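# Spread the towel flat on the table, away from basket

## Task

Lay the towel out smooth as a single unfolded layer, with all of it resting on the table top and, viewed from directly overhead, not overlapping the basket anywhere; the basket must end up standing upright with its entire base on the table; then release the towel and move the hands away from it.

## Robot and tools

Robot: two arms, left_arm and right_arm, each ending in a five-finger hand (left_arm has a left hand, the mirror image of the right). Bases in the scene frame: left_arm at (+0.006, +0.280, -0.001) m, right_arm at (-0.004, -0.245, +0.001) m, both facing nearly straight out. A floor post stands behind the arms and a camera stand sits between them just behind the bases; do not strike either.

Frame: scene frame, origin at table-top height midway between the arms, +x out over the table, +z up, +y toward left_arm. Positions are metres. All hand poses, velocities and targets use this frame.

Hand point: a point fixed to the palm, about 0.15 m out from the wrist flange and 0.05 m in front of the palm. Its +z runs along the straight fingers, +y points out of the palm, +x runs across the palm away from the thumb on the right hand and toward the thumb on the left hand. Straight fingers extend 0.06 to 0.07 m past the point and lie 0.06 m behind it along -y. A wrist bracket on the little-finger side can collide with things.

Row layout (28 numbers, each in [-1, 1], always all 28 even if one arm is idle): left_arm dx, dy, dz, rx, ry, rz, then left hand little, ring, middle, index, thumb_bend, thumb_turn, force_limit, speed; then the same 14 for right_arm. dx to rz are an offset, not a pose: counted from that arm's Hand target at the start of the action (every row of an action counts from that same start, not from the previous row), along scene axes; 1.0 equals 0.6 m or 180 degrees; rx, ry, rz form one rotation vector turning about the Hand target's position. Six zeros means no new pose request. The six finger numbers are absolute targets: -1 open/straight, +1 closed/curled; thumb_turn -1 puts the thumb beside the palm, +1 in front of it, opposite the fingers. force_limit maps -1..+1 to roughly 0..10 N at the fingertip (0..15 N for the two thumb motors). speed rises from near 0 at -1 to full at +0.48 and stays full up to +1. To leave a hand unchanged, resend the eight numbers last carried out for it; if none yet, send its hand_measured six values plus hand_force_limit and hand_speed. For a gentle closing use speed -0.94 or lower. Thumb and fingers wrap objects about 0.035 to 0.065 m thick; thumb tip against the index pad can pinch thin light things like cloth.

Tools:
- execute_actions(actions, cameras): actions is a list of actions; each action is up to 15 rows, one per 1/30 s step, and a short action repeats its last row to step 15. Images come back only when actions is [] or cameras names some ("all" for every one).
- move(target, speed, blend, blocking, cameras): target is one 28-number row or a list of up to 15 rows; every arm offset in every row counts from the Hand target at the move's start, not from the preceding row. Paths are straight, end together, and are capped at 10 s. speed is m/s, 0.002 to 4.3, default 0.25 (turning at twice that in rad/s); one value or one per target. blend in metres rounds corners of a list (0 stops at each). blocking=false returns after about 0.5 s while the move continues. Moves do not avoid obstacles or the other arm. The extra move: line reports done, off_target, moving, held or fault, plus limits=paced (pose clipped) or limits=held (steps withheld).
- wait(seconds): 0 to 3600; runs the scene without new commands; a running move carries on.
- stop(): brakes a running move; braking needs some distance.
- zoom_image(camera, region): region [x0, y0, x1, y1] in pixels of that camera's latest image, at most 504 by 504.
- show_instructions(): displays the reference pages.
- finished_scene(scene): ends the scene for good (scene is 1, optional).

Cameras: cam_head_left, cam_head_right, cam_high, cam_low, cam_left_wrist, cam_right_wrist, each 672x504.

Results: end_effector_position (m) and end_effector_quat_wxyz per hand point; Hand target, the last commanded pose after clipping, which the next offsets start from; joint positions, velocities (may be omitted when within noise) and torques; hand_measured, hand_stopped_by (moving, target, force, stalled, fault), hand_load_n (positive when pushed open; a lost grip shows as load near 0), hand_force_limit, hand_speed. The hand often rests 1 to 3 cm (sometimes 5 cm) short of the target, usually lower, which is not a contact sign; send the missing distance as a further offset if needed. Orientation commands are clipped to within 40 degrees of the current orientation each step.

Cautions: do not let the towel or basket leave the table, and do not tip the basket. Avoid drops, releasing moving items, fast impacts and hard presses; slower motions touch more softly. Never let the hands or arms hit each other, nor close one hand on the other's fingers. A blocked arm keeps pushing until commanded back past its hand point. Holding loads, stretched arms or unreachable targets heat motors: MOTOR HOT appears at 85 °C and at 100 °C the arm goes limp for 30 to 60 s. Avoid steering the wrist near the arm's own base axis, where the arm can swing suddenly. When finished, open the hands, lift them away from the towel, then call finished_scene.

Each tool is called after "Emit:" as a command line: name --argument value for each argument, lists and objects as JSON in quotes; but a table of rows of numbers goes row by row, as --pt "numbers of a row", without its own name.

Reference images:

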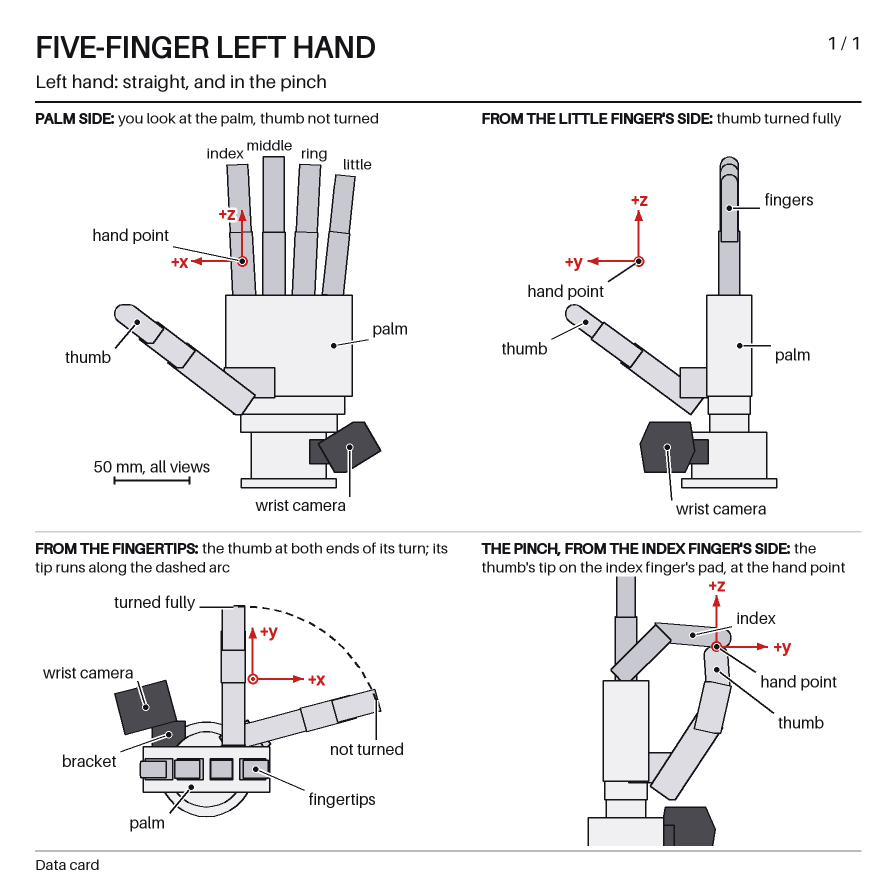

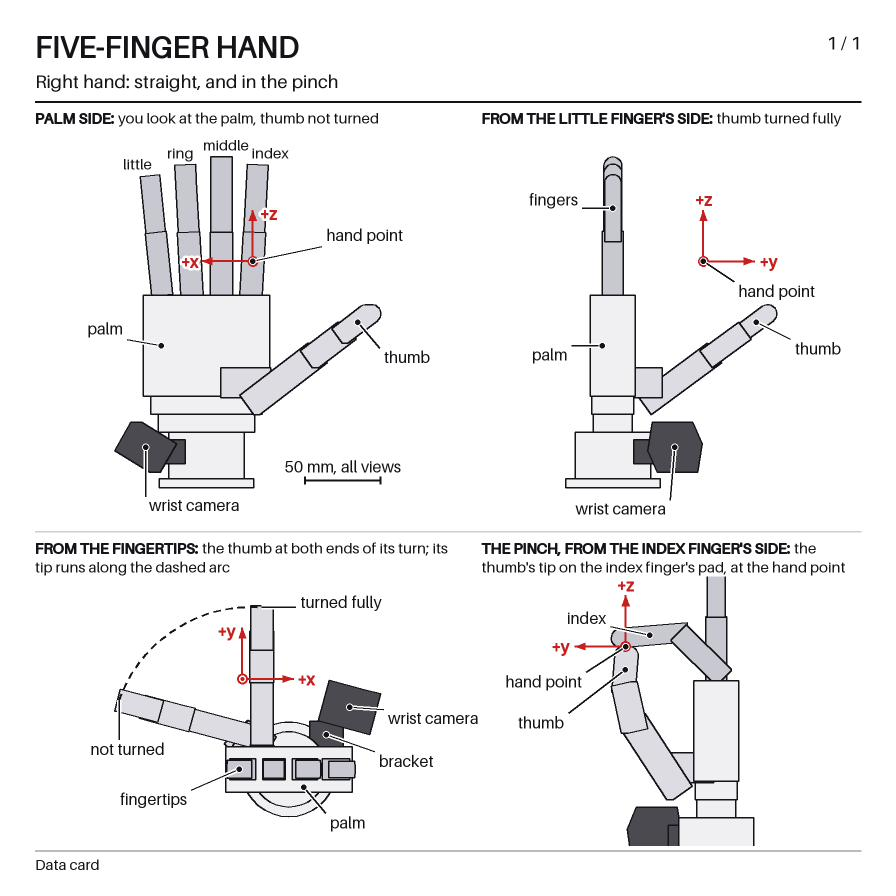

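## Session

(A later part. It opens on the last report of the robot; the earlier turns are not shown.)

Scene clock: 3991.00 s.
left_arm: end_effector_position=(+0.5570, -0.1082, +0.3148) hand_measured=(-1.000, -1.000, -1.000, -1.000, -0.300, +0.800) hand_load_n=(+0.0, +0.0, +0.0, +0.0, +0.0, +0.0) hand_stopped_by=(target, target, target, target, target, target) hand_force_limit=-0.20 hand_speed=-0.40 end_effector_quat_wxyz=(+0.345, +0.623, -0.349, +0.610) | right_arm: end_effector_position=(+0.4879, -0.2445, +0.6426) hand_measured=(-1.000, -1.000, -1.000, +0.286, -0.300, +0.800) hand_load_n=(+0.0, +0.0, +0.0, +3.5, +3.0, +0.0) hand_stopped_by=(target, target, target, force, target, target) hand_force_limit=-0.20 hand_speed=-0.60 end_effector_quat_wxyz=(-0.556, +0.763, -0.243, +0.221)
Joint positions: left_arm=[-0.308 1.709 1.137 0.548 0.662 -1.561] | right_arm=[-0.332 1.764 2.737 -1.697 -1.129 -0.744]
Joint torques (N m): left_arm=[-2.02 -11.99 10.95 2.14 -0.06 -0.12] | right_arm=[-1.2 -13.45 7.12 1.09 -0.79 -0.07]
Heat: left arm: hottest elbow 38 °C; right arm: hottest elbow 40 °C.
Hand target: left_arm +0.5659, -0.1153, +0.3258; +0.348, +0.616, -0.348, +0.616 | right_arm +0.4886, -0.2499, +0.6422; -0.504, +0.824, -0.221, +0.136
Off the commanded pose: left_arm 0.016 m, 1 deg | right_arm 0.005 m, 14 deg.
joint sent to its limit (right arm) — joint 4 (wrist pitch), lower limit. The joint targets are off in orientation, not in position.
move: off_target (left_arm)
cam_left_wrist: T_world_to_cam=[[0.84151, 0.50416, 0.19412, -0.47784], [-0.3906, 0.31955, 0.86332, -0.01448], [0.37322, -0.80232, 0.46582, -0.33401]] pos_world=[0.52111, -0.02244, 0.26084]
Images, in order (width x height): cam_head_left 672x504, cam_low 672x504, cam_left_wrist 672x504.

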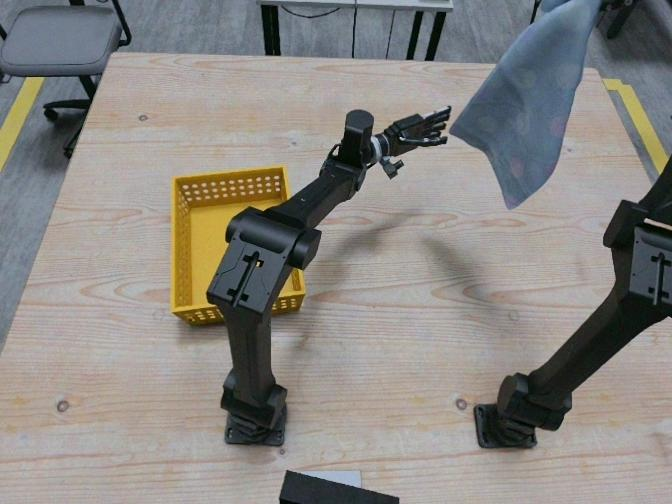

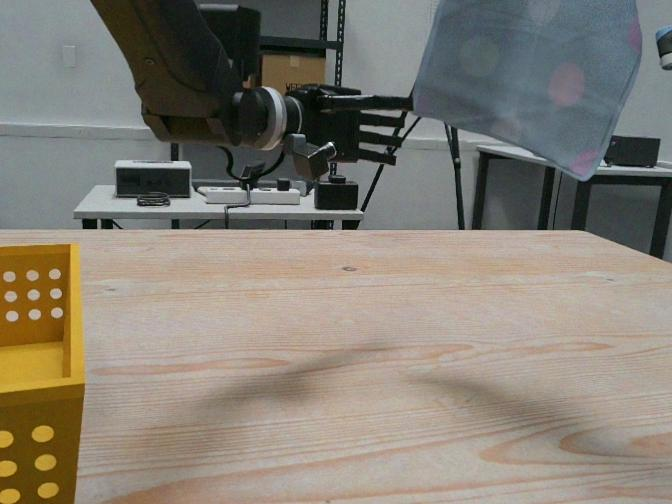

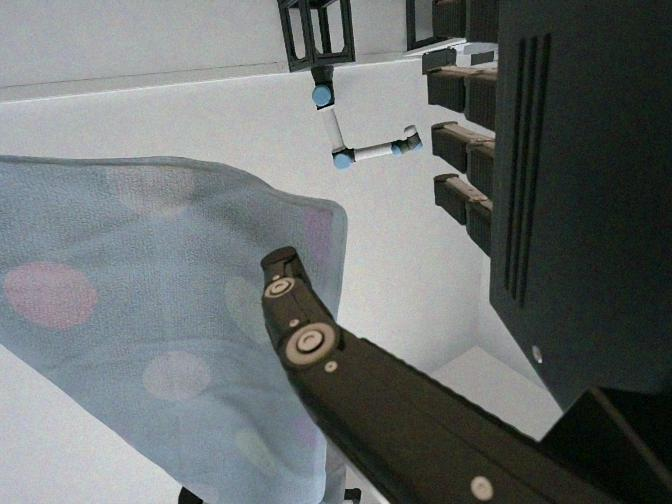

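Emit:
move --target '[0.004,-0.008,0.035,0,0,0,-1,-1,-1,-1,-0.3,0.8,-0.2,-0.4,0,0,0,0,0,0,-1,-1,-1,0.5,-0.3,0.8,-0.2,-0.6]' --speed '[0.06]' --cameras '["cam_left_wrist"]'

Scene clock: 3998.70 s.
left_arm: end_effector_position=(+0.5638, -0.1126, +0.3241) hand_measured=(-1.000, -1.000, -1.000, -1.000, -0.300, +0.800) hand_load_n=(+0.0, +0.0, +0.0, +0.0, +0.0, +0.0) hand_stopped_by=(target, target, target, target, target, target) hand_force_limit=-0.20 hand_speed=-0.40 end_effector_quat_wxyz=(+0.345, +0.627, -0.347, +0.606) | right_arm: end_effector_position=(+0.4879, -0.2445, +0.6426) hand_measured=(-1.000, -1.000, -1.000, +0.286, -0.300, +0.800) hand_load_n=(+0.0, +0.0, +0.0, +3.5, +3.5, +0.0) hand_stopped_by=(target, target, target, force, target, target) hand_force_limit=-0.20 hand_speed=-0.60 end_effector_quat_wxyz=(-0.556, +0.763, -0.243, +0.221)
Joint positions: left_arm=[-0.312 1.709 1.173 0.5 0.656 -1.561] | right_arm=[-0.332 1.764 2.737 -1.697 -1.129 -0.744]
Joint torques (N m): left_arm=[-2.14 -13.51 11.18 1.81 -0.05 -0.12] | right_arm=[-1.26 -13.51 7.1 1.1 -0.78 -0.07]
Heat: left arm: hottest elbow 38 °C; right arm: hottest elbow 40 °C.
Hand target: left_arm +0.5682, -0.1201, +0.3468; +0.348, +0.616, -0.348, +0.615 | right_arm +0.4886, -0.2499, +0.6422; -0.504, +0.824, -0.221, +0.136
Off the commanded pose: left_arm 0.024 m, 2 deg | right_arm 0.005 m, 14 deg.
joint sent to its limit (right arm) — joint 4 (wrist pitch), lower limit. The joint targets are off in orientation, not in position.
move: off_target (left_arm)
cam_left_wrist: T_world_to_cam=[[0.8423, 0.50558, 0.18686, -0.48103], [-0.38164, 0.31458, 0.86913, -0.02587], [0.38064, -0.80338, 0.45792, -0.34614]] pos_world=[0.52705, -0.02674, 0.27088]

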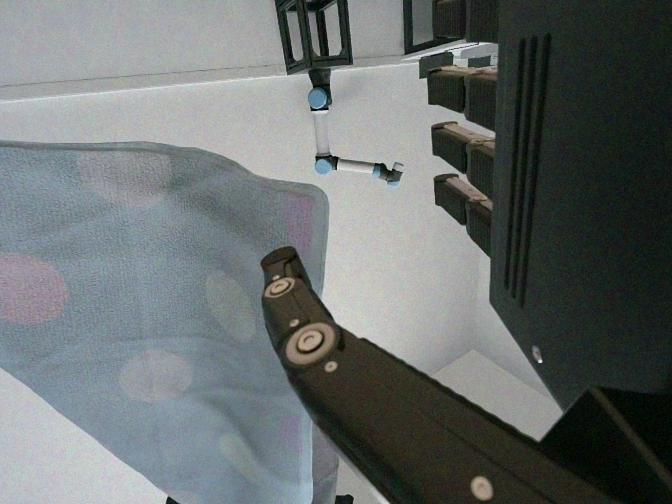

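Emit:
move --target '[0.016,-0.05,0.035,0,0,0,-1,-1,-1,-1,-0.3,0.8,-0.2,-0.4,0,0,0,0,0,0,-1,-1,-1,0.5,-0.3,0.8,-0.2,-0.6]' --speed '[0.05]' --cameras '["cam_left_wrist","cam_low","cam_head_left"]'

Scene clock: 4018.13 s.
left_arm: end_effector_position=(+0.5706, -0.1413, +0.3570) hand_measured=(-1.000, -1.000, -1.000, -1.000, -0.300, +0.800) hand_load_n=(+0.0, +0.0, +0.0, +0.0, +0.0, -0.5) hand_stopped_by=(target, target, target, target, target, target) hand_force_limit=-0.20 hand_speed=-0.40 end_effector_quat_wxyz=(+0.344, +0.621, -0.349, +0.612) | right_arm: end_effector_position=(+0.4879, -0.2445, +0.6426) hand_measured=(-1.000, -1.000, -1.000, +0.286, -0.300, +0.800) hand_load_n=(+0.0, +0.0, +0.0, +3.5, +3.0, +0.0) hand_stopped_by=(target, target, target, force, target, target) hand_force_limit=-0.20 hand_speed=-0.60 end_effector_quat_wxyz=(-0.556, +0.763, -0.243, +0.221)
Joint positions: left_arm=[-0.355 1.713 1.267 0.43 0.613 -1.561] | right_arm=[-0.332 1.764 2.737 -1.697 -1.129 -0.744]
Joint torques (N m): left_arm=[-2.14 -12.69 11.59 1.87 -0.06 -0.12] | right_arm=[-1.14 -13.51 7.12 1.07 -0.79 -0.06]
Heat: left arm: hottest elbow 40 °C; right arm: hottest elbow 39 °C.
Hand target: left_arm +0.5778, -0.1501, +0.3678; +0.348, +0.616, -0.348, +0.615 | right_arm +0.4886, -0.2499, +0.6422; -0.504, +0.824, -0.221, +0.136
Off the commanded pose: left_arm 0.016 m, 1 deg | right_arm 0.005 m, 14 deg.
joint sent to its limit (right arm) — joint 4 (wrist pitch), lower limit. The joint targets are off in orientation, not in position.
move: off_target (left_arm)
cam_left_wrist: T_world_to_cam=[[0.83909, 0.50641, 0.19868, -0.48077], [-0.39681, 0.31996, 0.86033, -0.0304], [0.37211, -0.80073, 0.46942, -0.3858]] pos_world=[0.53491, -0.05573, 0.30278]
Images, in order (width x height): cam_head_left 672x504, cam_low 672x504, cam_left_wrist 672x504.

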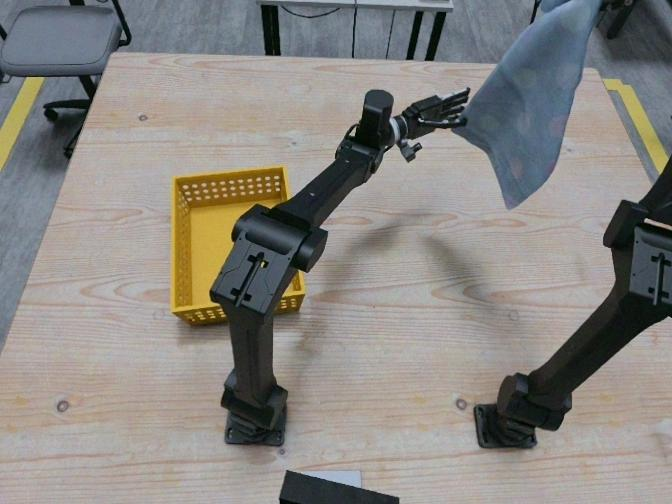

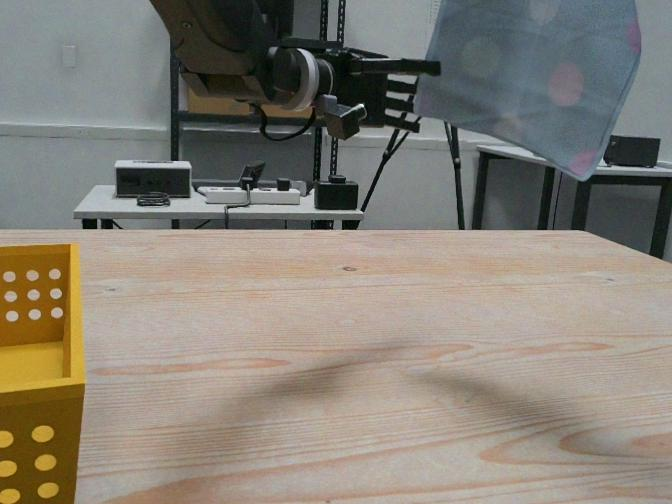

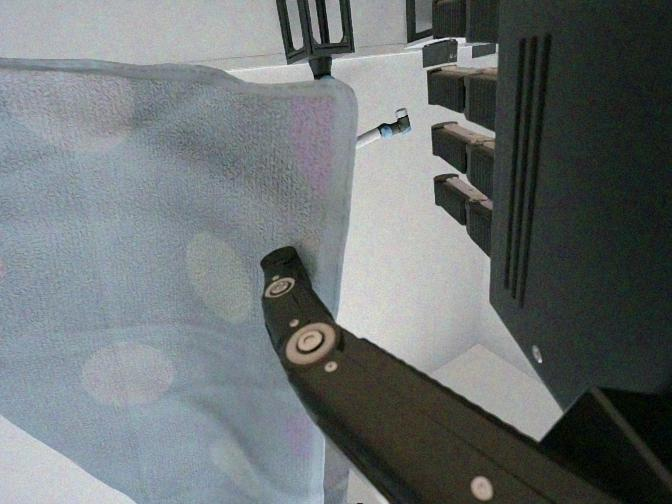

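Emit:
move --target '[0.005,-0.008,-0.045,0,0,0,-1,-1,-1,-1,-0.3,0.8,-0.2,-0.4,0,0,0,0,0,0,-1,-1,-1,0.5,-0.3,0.8,-0.2,-0.6]' --speed '[0.05]' --cameras '["cam_left_wrist"]'

Scene clock: 4024.00 s.
left_arm: end_effector_position=(+0.5776, -0.1470, +0.3344) hand_measured=(-1.000, -1.000, -1.000, -1.000, -0.300, +0.800) hand_load_n=(+0.0, +0.0, +0.0, +0.0, +0.0, +0.0) hand_stopped_by=(target, target, target, target, target, target) hand_force_limit=-0.20 hand_speed=-0.40 end_effector_quat_wxyz=(+0.344, +0.624, -0.348, +0.609) | right_arm: end_effector_position=(+0.4879, -0.2445, +0.6426) hand_measured=(-1.000, -1.000, -1.000, +0.286, -0.300, +0.800) hand_load_n=(+0.0, +0.0, +0.0, +3.5, +3.0, +0.0) hand_stopped_by=(target, target, target, force, target, target) hand_force_limit=-0.20 hand_speed=-0.60 end_effector_quat_wxyz=(-0.556, +0.763, -0.243, +0.221)
Joint positions: left_arm=[-0.359 1.757 1.267 0.464 0.608 -1.561] | right_arm=[-0.332 1.764 2.737 -1.697 -1.129 -0.744]
Joint torques (N m): left_arm=[-2.2 -13.1 10 2.96 -0.06 -0.12] | right_arm=[-1.2 -13.57 7.12 1.07 -0.78 -0.07]
Heat: left arm: hottest elbow 40 °C; right arm: hottest elbow 39 °C.
Hand target: left_arm +0.5809, -0.1548, +0.3408; +0.348, +0.616, -0.348, +0.616 | right_arm +0.4886, -0.2499, +0.6422; -0.504, +0.824, -0.221, +0.136
Off the commanded pose: left_arm 0.011 m, 1 deg | right_arm 0.005 m, 14 deg.
joint sent to its limit (right arm) — joint 4 (wrist pitch), lower limit. The joint targets are off in orientation, not in position.
move: off_target (left_arm)
cam_left_wrist: T_world_to_cam=[[0.84045, 0.50628, 0.19319, -0.47816], [-0.38932, 0.31616, 0.86514, -0.0128], [0.37693, -0.80232, 0.46283, -0.38323]] pos_world=[0.54133, -0.06134, 0.28082]

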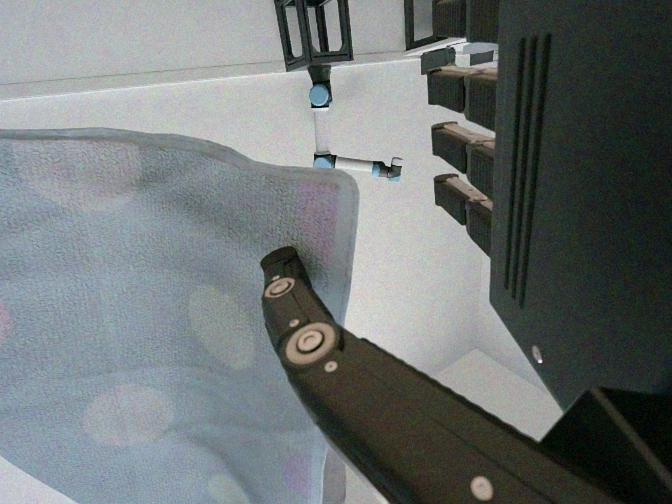

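Good position. Close the left index.

Emit:
move --target '[0,0,0,0,0,0,-1,-1,-1,0.5,-0.3,0.8,-0.2,-0.4,0,0,0,0,0,0,-1,-1,-1,0.5,-0.3,0.8,-0.2,-0.6]' --speed '[0.05]' --cameras '["cam_left_wrist","cam_head_left"]'

Scene clock: 4027.10 s.
left_arm: end_effector_position=(+0.5776, -0.1470, +0.3344) hand_measured=(-1.000, -1.000, -1.000, +0.370, -0.302, +0.800) hand_load_n=(-0.5, +0.0, +0.0, +7.0, +4.5, -0.5) hand_stopped_by=(target, target, target, force, target, target) hand_force_limit=-0.20 hand_speed=-0.40 end_effector_quat_wxyz=(+0.344, +0.624, -0.348, +0.609) | right_arm: end_effector_position=(+0.4879, -0.2445, +0.6426) hand_measured=(-1.000, -1.000, -1.000, +0.286, -0.300, +0.800) hand_load_n=(+0.0, +0.0, +0.0, +3.5, +3.0, +0.0) hand_stopped_by=(target, target, target, force, target, target) hand_force_limit=-0.20 hand_speed=-0.60 end_effector_quat_wxyz=(-0.556, +0.763, -0.243, +0.221)
Joint positions: left_arm=[-0.359 1.757 1.267 0.464 0.608 -1.561] | right_arm=[-0.332 1.764 2.737 -1.697 -1.129 -0.744]
Joint torques (N m): left_arm=[-2.2 -13.04 9.99 2.95 -0.05 -0.12] | right_arm=[-1.2 -13.45 7.13 1.07 -0.79 -0.07]
Heat: left arm: hottest elbow 40 °C; right arm: hottest elbow 39 °C.
Hand target: left_arm +0.5809, -0.1548, +0.3408; +0.348, +0.616, -0.348, +0.615 | right_arm +0.4886, -0.2499, +0.6422; -0.504, +0.824, -0.221, +0.136
Off the commanded pose: left_arm 0.011 m, 1 deg | right_arm 0.005 m, 14 deg.
joint sent to its limit (right arm) — joint 4 (wrist pitch), lower limit. The joint targets are off in orientation, not in position.
move: done
cam_left_wrist: T_world_to_cam=[[0.84045, 0.50628, 0.19319, -0.47816], [-0.38932, 0.31616, 0.86514, -0.0128], [0.37693, -0.80232, 0.46283, -0.38323]] pos_world=[0.54133, -0.06134, 0.28082]
Images, in order (width x height): cam_head_left 672x504, cam_left_wrist 672x504.

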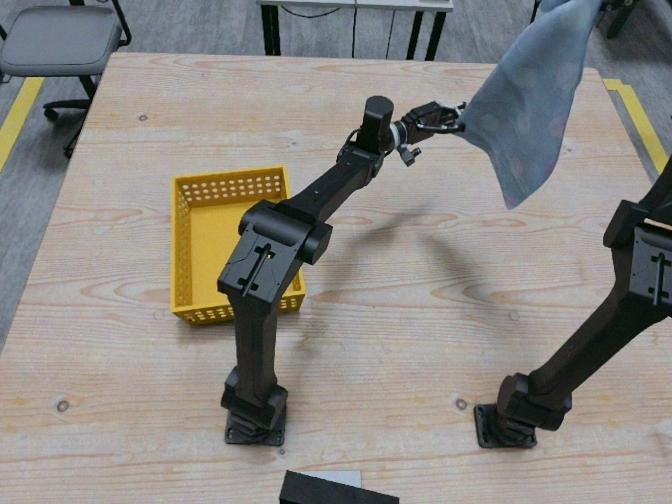

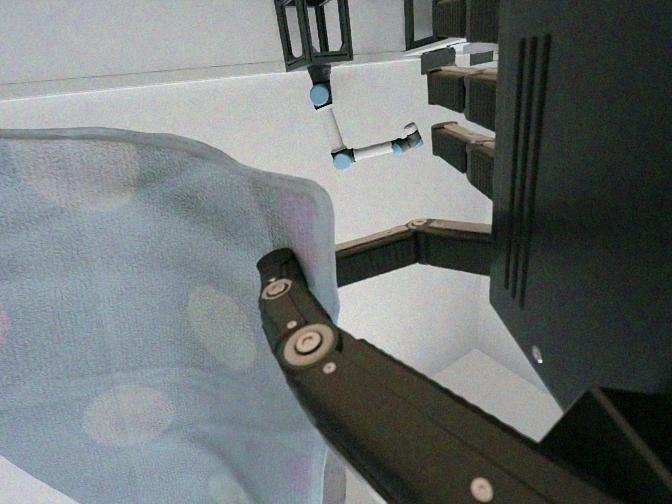

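Emit:
move --pt "0 0 0 0 0 0 -1 -1 -1 0.5 -0.3 0.8 -0.2 -0.4 0.019 -0.35 -0.237 0 0 0 -1 -1 -1 0.5 -0.3 0.8 -0.2 -0.6" --pt "-0.218 0.208 0.5 0 0 0.106 -1 -1 -1 0.5 -0.3 0.8 -0.2 -0.4 -0.014 -0.117 -0.37 0 0 0 -1 -1 -1 0.5 -0.3 0.8 -0.2 -0.6" --pt "-0.218 0.208 0.52 0 0 0.106 -1 -1 -1 0.5 -0.3 0.8 -0.2 -0.4 -0.048 0.1 -0.54 0 0 0 -1 -1 -1 0.5 -0.3 0.8 -0.2 -0.6" --speed '[0.15]' --blend '[0.03,0.03,0]' --cameras '["all"]'

speed must be one number or one for each of the 3 targets, got a list of 1; nothing of the call was run

Emit:
move --pt "0 0 0 0 0 0 -1 -1 -1 0.5 -0.3 0.8 -0.2 -0.4 0.019 -0.35 -0.237 0 0 0 -1 -1 -1 0.5 -0.3 0.8 -0.2 -0.6" --pt "-0.218 0.208 0.5 0 0 0.106 -1 -1 -1 0.5 -0.3 0.8 -0.2 -0.4 -0.014 -0.117 -0.37 0 0 0 -1 -1 -1 0.5 -0.3 0.8 -0.2 -0.6" --pt "-0.218 0.208 0.52 0 0 0.106 -1 -1 -1 0.5 -0.3 0.8 -0.2 -0.4 -0.048 0.1 -0.54 0 0 0 -1 -1 -1 0.5 -0.3 0.8 -0.2 -0.6" --speed 0.15 --blend 0.03 --cameras '["all"]'

Scene clock: 4066.23 s.
left_arm: end_effector_position=(+0.4506, -0.0368, +0.6185) hand_measured=(-1.000, -1.000, -1.000, +0.370, -0.302, +0.800) hand_load_n=(+0.0, +0.0, +0.0, +6.5, +5.0, -1.5) hand_stopped_by=(target, target, target, force, target, target) hand_force_limit=-0.20 hand_speed=-0.40 end_effector_quat_wxyz=(+0.241, +0.680, -0.249, +0.646) | right_arm: end_effector_position=(+0.4604, -0.1910, +0.3162) hand_measured=(-1.000, -1.000, -1.000, +0.286, -0.300, +0.800) hand_load_n=(+0.0, +0.0, +0.0, +3.5, +4.0, +0.0) hand_stopped_by=(target, target, target, force, target, target) hand_force_limit=-0.20 hand_speed=-0.60 end_effector_quat_wxyz=(-0.505, +0.824, -0.226, +0.126)
Joint positions: left_arm=[-0.35 1.132 1.394 -0.313 0.303 -1.561] | right_arm=[-0.191 1.365 1.38 -1.054 -1.01 -0.942]
Joint torques (N m): left_arm=[-0.85 -6.59 13.45 2.22 -0.06 -0.12] | right_arm=[-0.15 -13.22 8.66 2.1 -0.59 0]
Heat: left arm: hottest elbow 40 °C; right arm: hottest elbow 38 °C.
Hand target: left_arm +0.4499, -0.0299, +0.6530; +0.241, +0.665, -0.241, +0.665 | right_arm +0.4598, -0.1899, +0.3181; -0.504, +0.824, -0.221, +0.136
Off the commanded pose: left_arm 0.035 m, 3 deg | right_arm 0.002 m, 1 deg.
move: off_target (left_arm)
cam_left_wrist: T_world_to_cam=[[0.6471, 0.7376, 0.1929, -0.38633], [-0.45008, 0.16535, 0.87755, -0.32867], [0.61538, -0.65468, 0.43897, -0.46565]] pos_world=[0.38861, 0.03445, 0.56735]
cam_right_wrist: T_world_to_cam=[[0.02766, -0.48778, -0.87253, 0.17516], [-0.99068, -0.12986, 0.04119, 0.41227], [-0.1334, 0.86325, -0.48682, 0.49386]] pos_world=[0.46946, -0.28736, 0.37627]

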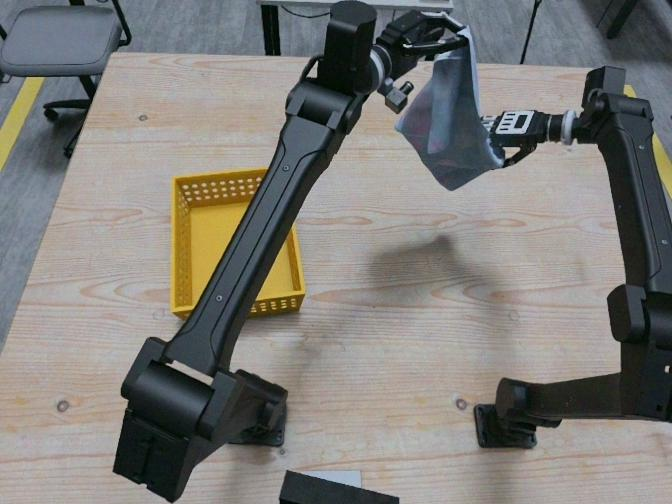

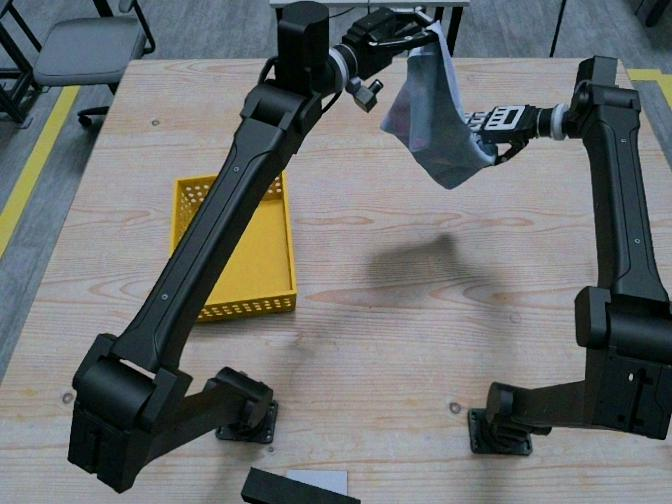

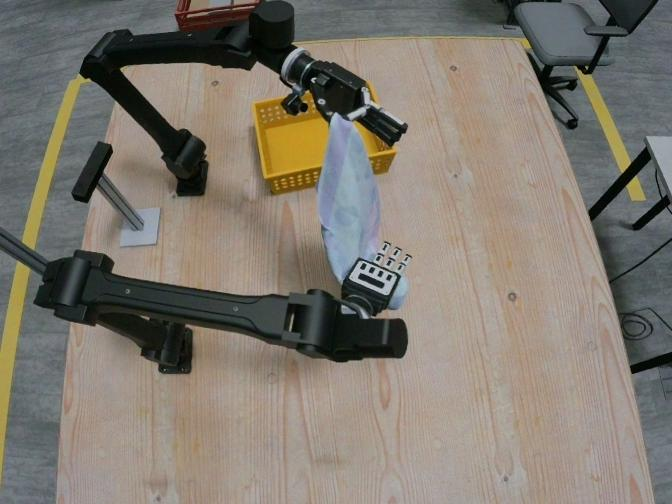

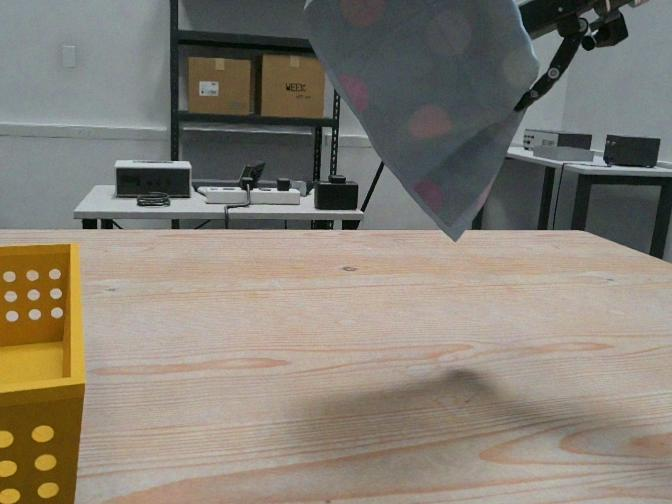

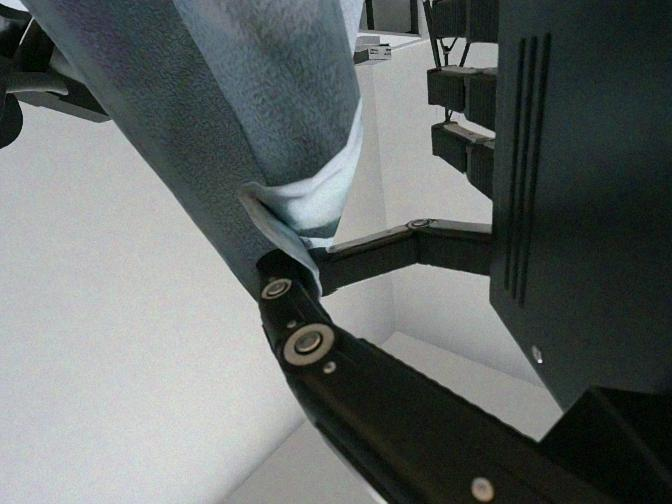

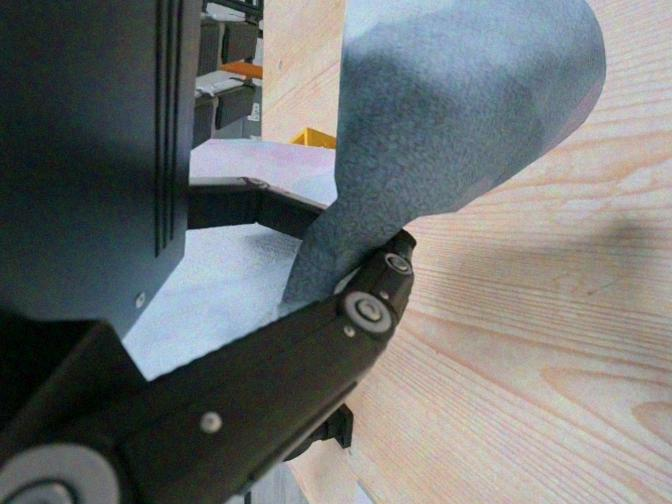

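Emit:
move --pt "0 0 0 0 0 0 -1 -1 -1 0.5 -0.3 0.8 -0.2 -0.4 -0.005 0.1 -0.02 0 0 0 -1 -1 -1 0.5 -0.3 0.8 -0.2 -0.6" --pt "0 0 0 0 0 0 -1 -1 -1 0.5 -0.3 0.8 -0.2 -0.4 -0.005 0.1 -0.02 0 0 0 -1 -1 -1 -1 -0.3 0.8 -0.2 -0.7" --pt "0 0 0 0 0 0 -1 -1 -1 0.5 -0.3 0.8 -0.2 -0.4 -0.12 -0.15 -0.1 0 0 0 -1 -1 -1 -1 -0.3 0.8 -0.2 -0.7" --speed 0.08 --cameras '["all"]'

Scene clock: 4083.93 s.
left_arm: end_effector_position=(+0.4502, -0.0359, +0.6229) hand_measured=(-1.000, -1.000, -1.000, +0.370, -0.302, +0.800) hand_load_n=(+0.0, +0.0, +0.0, +6.5, +5.0, -1.0) hand_stopped_by=(target, target, target, force, target, target) hand_force_limit=-0.20 hand_speed=-0.40 end_effector_quat_wxyz=(+0.241, +0.677, -0.249, +0.649) | right_arm: end_effector_position=(+0.3859, -0.2762, +0.2568) hand_measured=(-1.000, -1.000, -1.000, -1.000, -0.300, +0.800) hand_load_n=(+0.0, +0.0, +0.0, +0.0, +0.0, +0.0) hand_stopped_by=(target, target, target, target, target, target) hand_force_limit=-0.20 hand_speed=-0.70 end_effector_quat_wxyz=(-0.502, +0.825, -0.220, +0.136)
Joint positions: left_arm=[-0.349 1.132 1.401 -0.313 0.303 -1.561] | right_arm=[-0.448 1.326 1.213 -1.337 -1.091 -1.44]
Joint torques (N m): left_arm=[-0.97 -6.42 12.96 2.22 -0.06 -0.12] | right_arm=[-1.03 -9.88 9.8 0.06 -0.99 -0.09]
Heat: left arm: hottest elbow 41 °C; right arm: hottest elbow 38 °C.
Hand target: left_arm +0.4499, -0.0301, +0.6528; +0.241, +0.665, -0.241, +0.665 | right_arm +0.3878, -0.2799, +0.2582; -0.504, +0.824, -0.221, +0.136
Off the commanded pose: left_arm 0.031 m, 2 deg | right_arm 0.004 m, 0 deg.
move: done
cam_left_wrist: T_world_to_cam=[[0.6447, 0.73911, 0.19514, -0.38785], [-0.45621, 0.16718, 0.87403, -0.32792], [0.61338, -0.6525, 0.44498, -0.46947]] pos_world=[0.38841, 0.03516, 0.5712]
cam_right_wrist: T_world_to_cam=[[0.0467, -0.49737, -0.86628, 0.07215], [-0.99121, -0.13052, 0.02151, 0.3349], [-0.12376, 0.85766, -0.4991, 0.52648]] pos_world=[0.39375, -0.37195, 0.31807]

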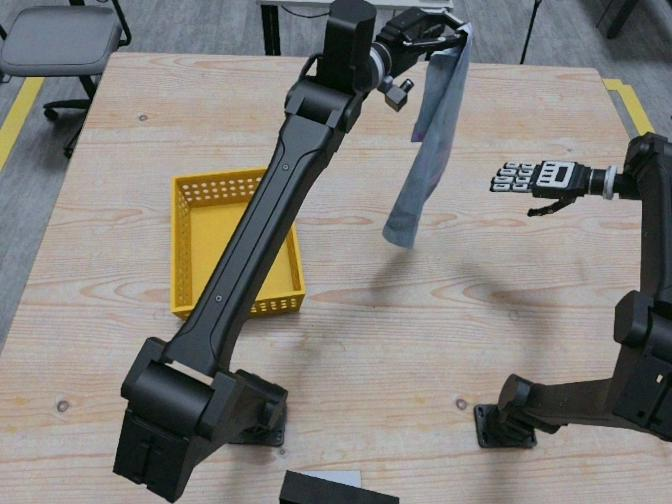

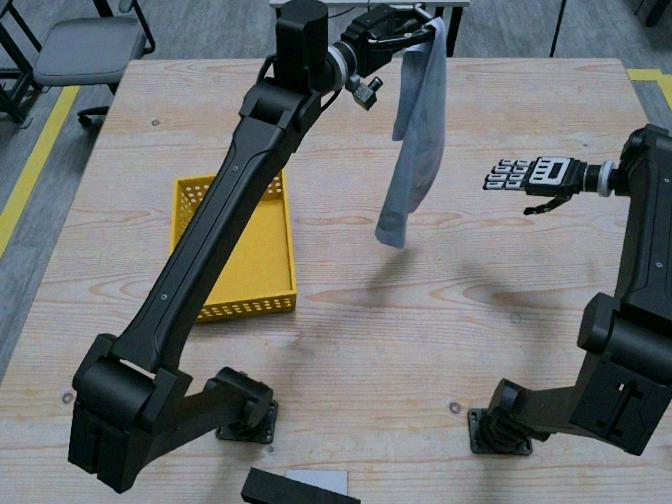

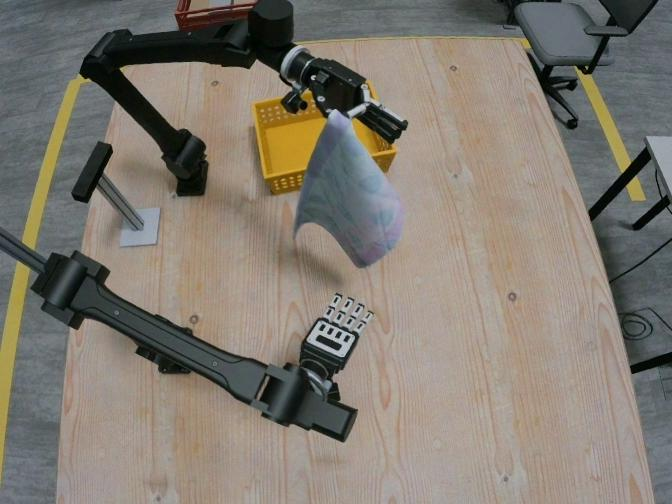

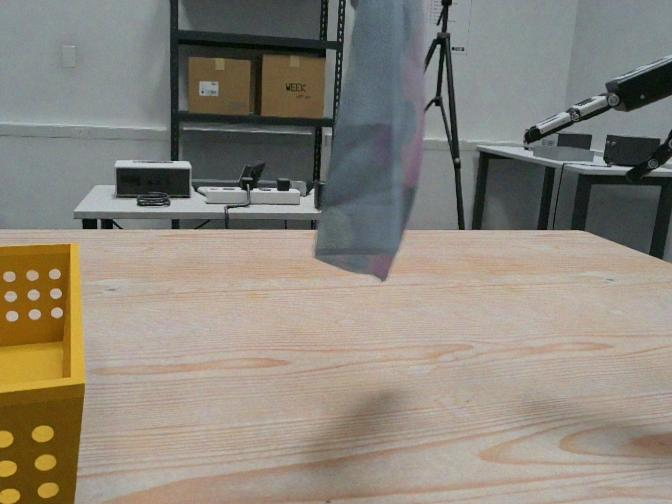

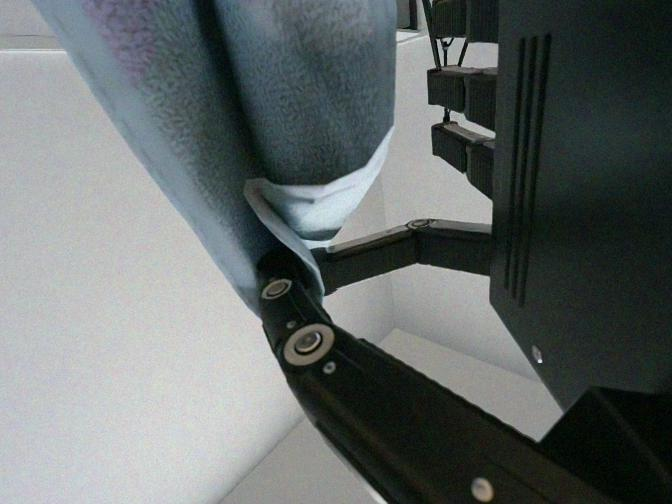

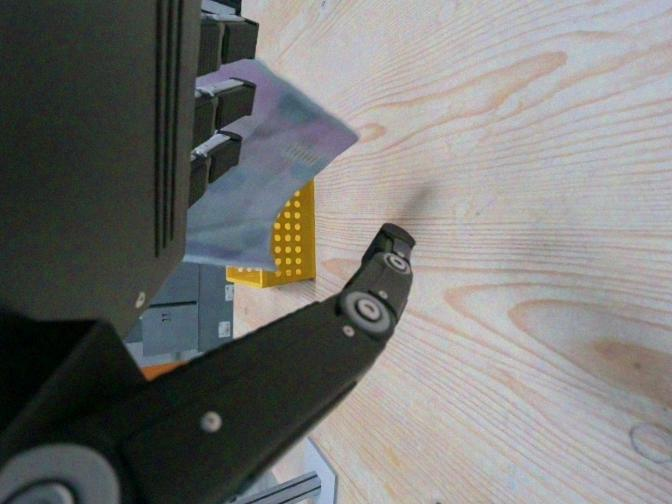

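Emit:
wait --seconds 1 --cameras '["all"]'

Emit:
zoom_image --camera "cam_head_left" --region '[370, 10, 500, 260]'

Emit:
zoom_image --camera "cam_low" --region '[300, 0, 500, 290]'

Emit:
zoom_image --camera "cam_high" --region '[280, 100, 420, 280]'

Emit:
zoom_image --camera "cam_right_wrist" --region '[180, 30, 400, 300]'

Scene clock: 4091.67 s.
left_arm: end_effector_position=(+0.4502, -0.0359, +0.6229) hand_measured=(-1.000, -1.000, -1.000, +0.370, -0.302, +0.800) hand_load_n=(+0.0, +0.0, +0.0, +6.5, +5.0, -1.0) hand_stopped_by=(target, target, target, force, target, target) hand_force_limit=-0.20 hand_speed=-0.40 end_effector_quat_wxyz=(+0.241, +0.677, -0.249, +0.649) | right_arm: end_effector_position=(+0.3859, -0.2763, +0.2568) hand_measured=(-1.000, -1.000, -1.000, -1.000, -0.300, +0.800) hand_load_n=(+0.0, +0.0, +0.0, +0.0, +0.0, +0.0) hand_stopped_by=(target, target, target, target, target, target) hand_force_limit=-0.20 hand_speed=-0.70 end_effector_quat_wxyz=(-0.502, +0.825, -0.219, +0.136)
Joint positions: left_arm=[-0.349 1.132 1.401 -0.313 0.303 -1.561] | right_arm=[-0.448 1.326 1.213 -1.337 -1.091 -1.44]
Joint torques (N m): left_arm=[-0.91 -6.48 12.96 2.21 -0.05 -0.12] | right_arm=[-0.91 -9.93 9.81 0.1 -0.99 -0.08]
Heat: left arm: hottest elbow 41 °C; right arm: hottest elbow 38 °C.
Hand target: left_arm +0.4499, -0.0301, +0.6528; +0.241, +0.665, -0.241, +0.665 | right_arm +0.3878, -0.2799, +0.2581; -0.504, +0.824, -0.221, +0.136
Off the commanded pose: left_arm 0.031 m, 2 deg | right_arm 0.004 m, 0 deg.
wait: 1.00 s; at rest from the start
cam_left_wrist: T_world_to_cam=[[0.6447, 0.73911, 0.19514, -0.38785], [-0.45621, 0.16718, 0.87403, -0.32792], [0.61338, -0.6525, 0.44498, -0.46947]] pos_world=[0.38841, 0.03516, 0.5712]
cam_right_wrist: T_world_to_cam=[[0.04738, -0.49768, -0.86607, 0.07171], [-0.99118, -0.13086, 0.02097, 0.33493], [-0.12377, 0.85743, -0.49949, 0.52653]] pos_world=[0.39375, -0.37195, 0.31807]

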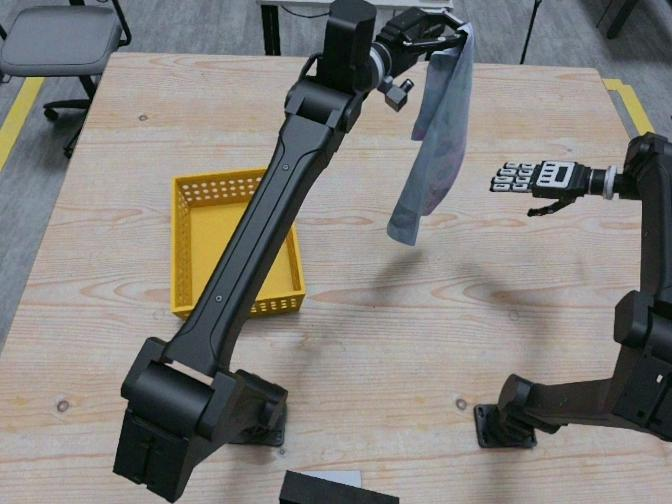

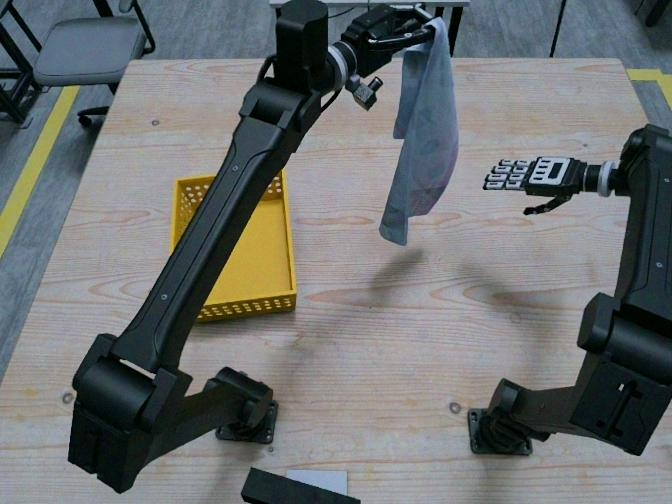

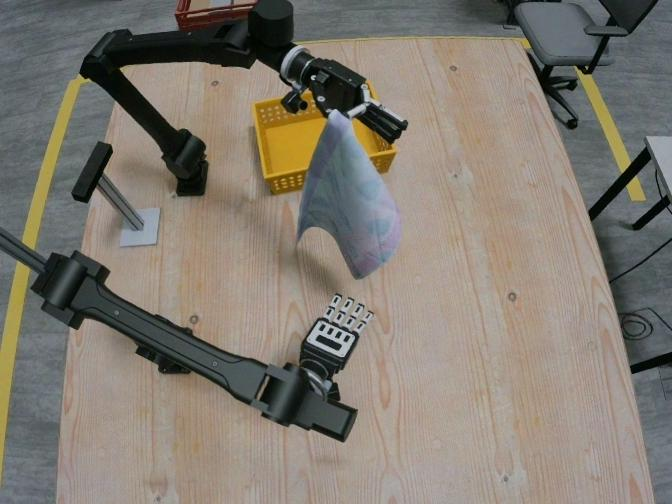

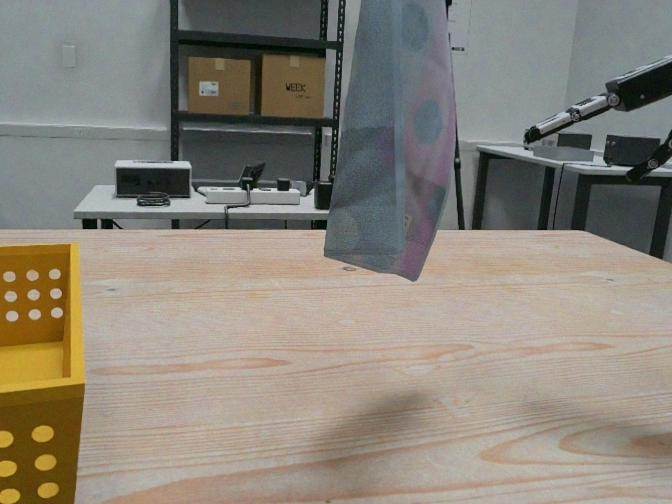

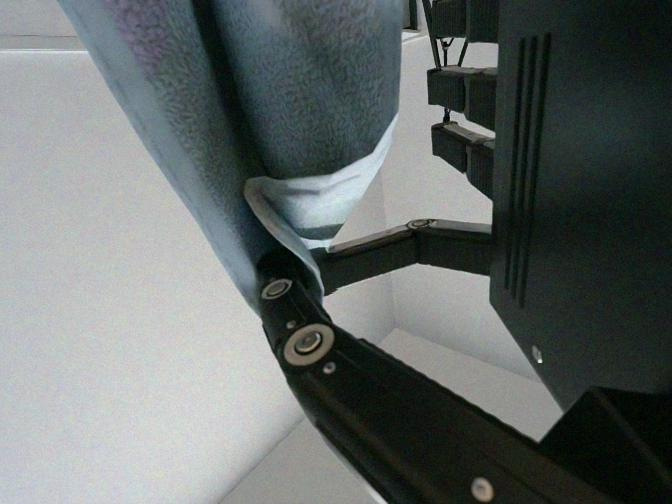

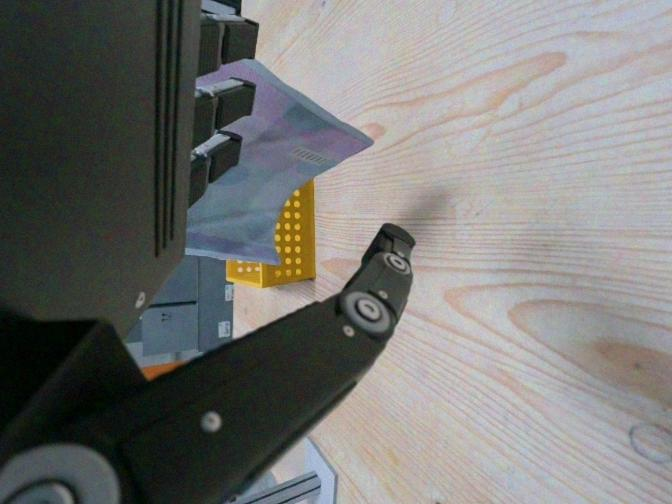

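Scaled by 2.016 from the camera's image (finer frame: 960x720).

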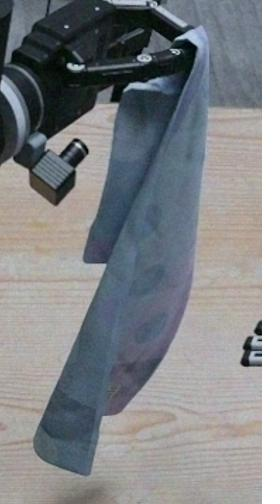

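Scaled by 1.738 from the camera's image (finer frame: 960x720).

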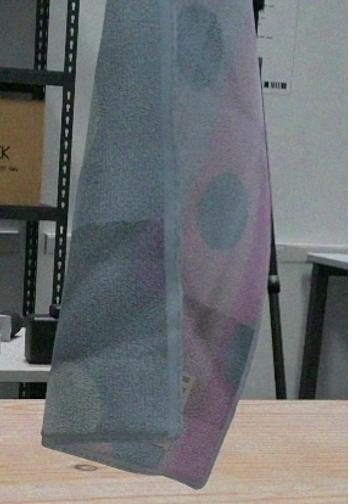

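Scaled by 2.800 from the camera's image (finer frame: 960x720).

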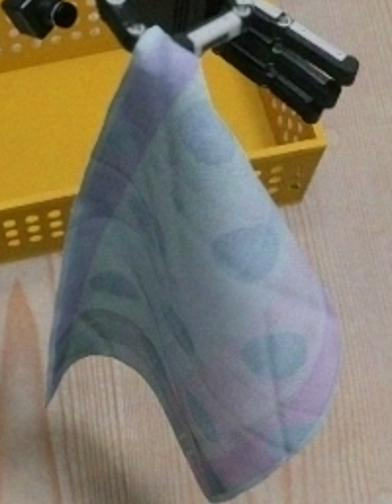

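Scaled by 1.867 from the camera's image (finer frame: 960x720).

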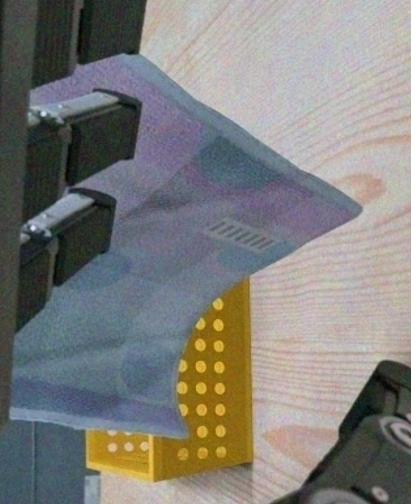

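Emit:
zoom_image --camera "cam_head_right" --region '[350, 0, 500, 260]'

Emit:
zoom_image --camera "cam_head_left" --region '[380, 10, 490, 140]'

Emit:
zoom_image --camera "cam_left_wrist" --region '[40, 0, 440, 330]'

Scaled by 1.938 from the camera's image (finer frame: 960x720).

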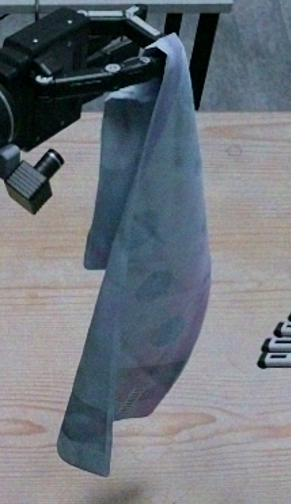

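Scaled by 3.877 from the camera's image (finer frame: 960x720).

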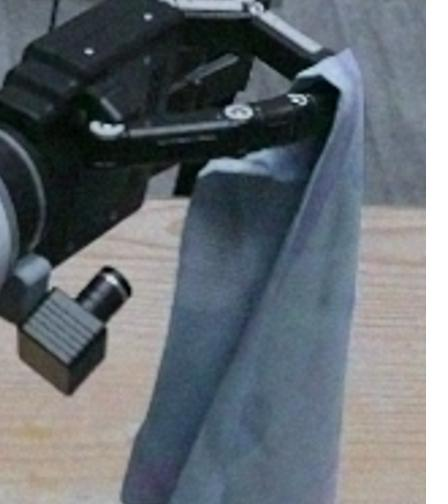

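Scaled by 1.260 from the camera's image (finer frame: 960x720).

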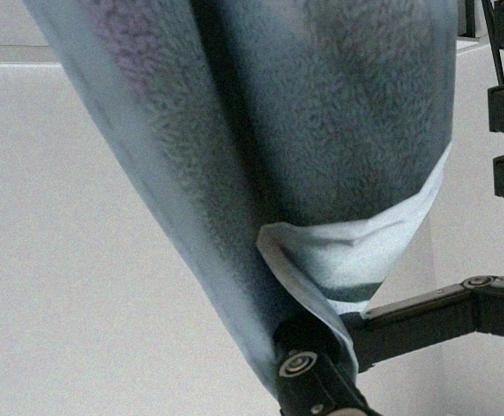

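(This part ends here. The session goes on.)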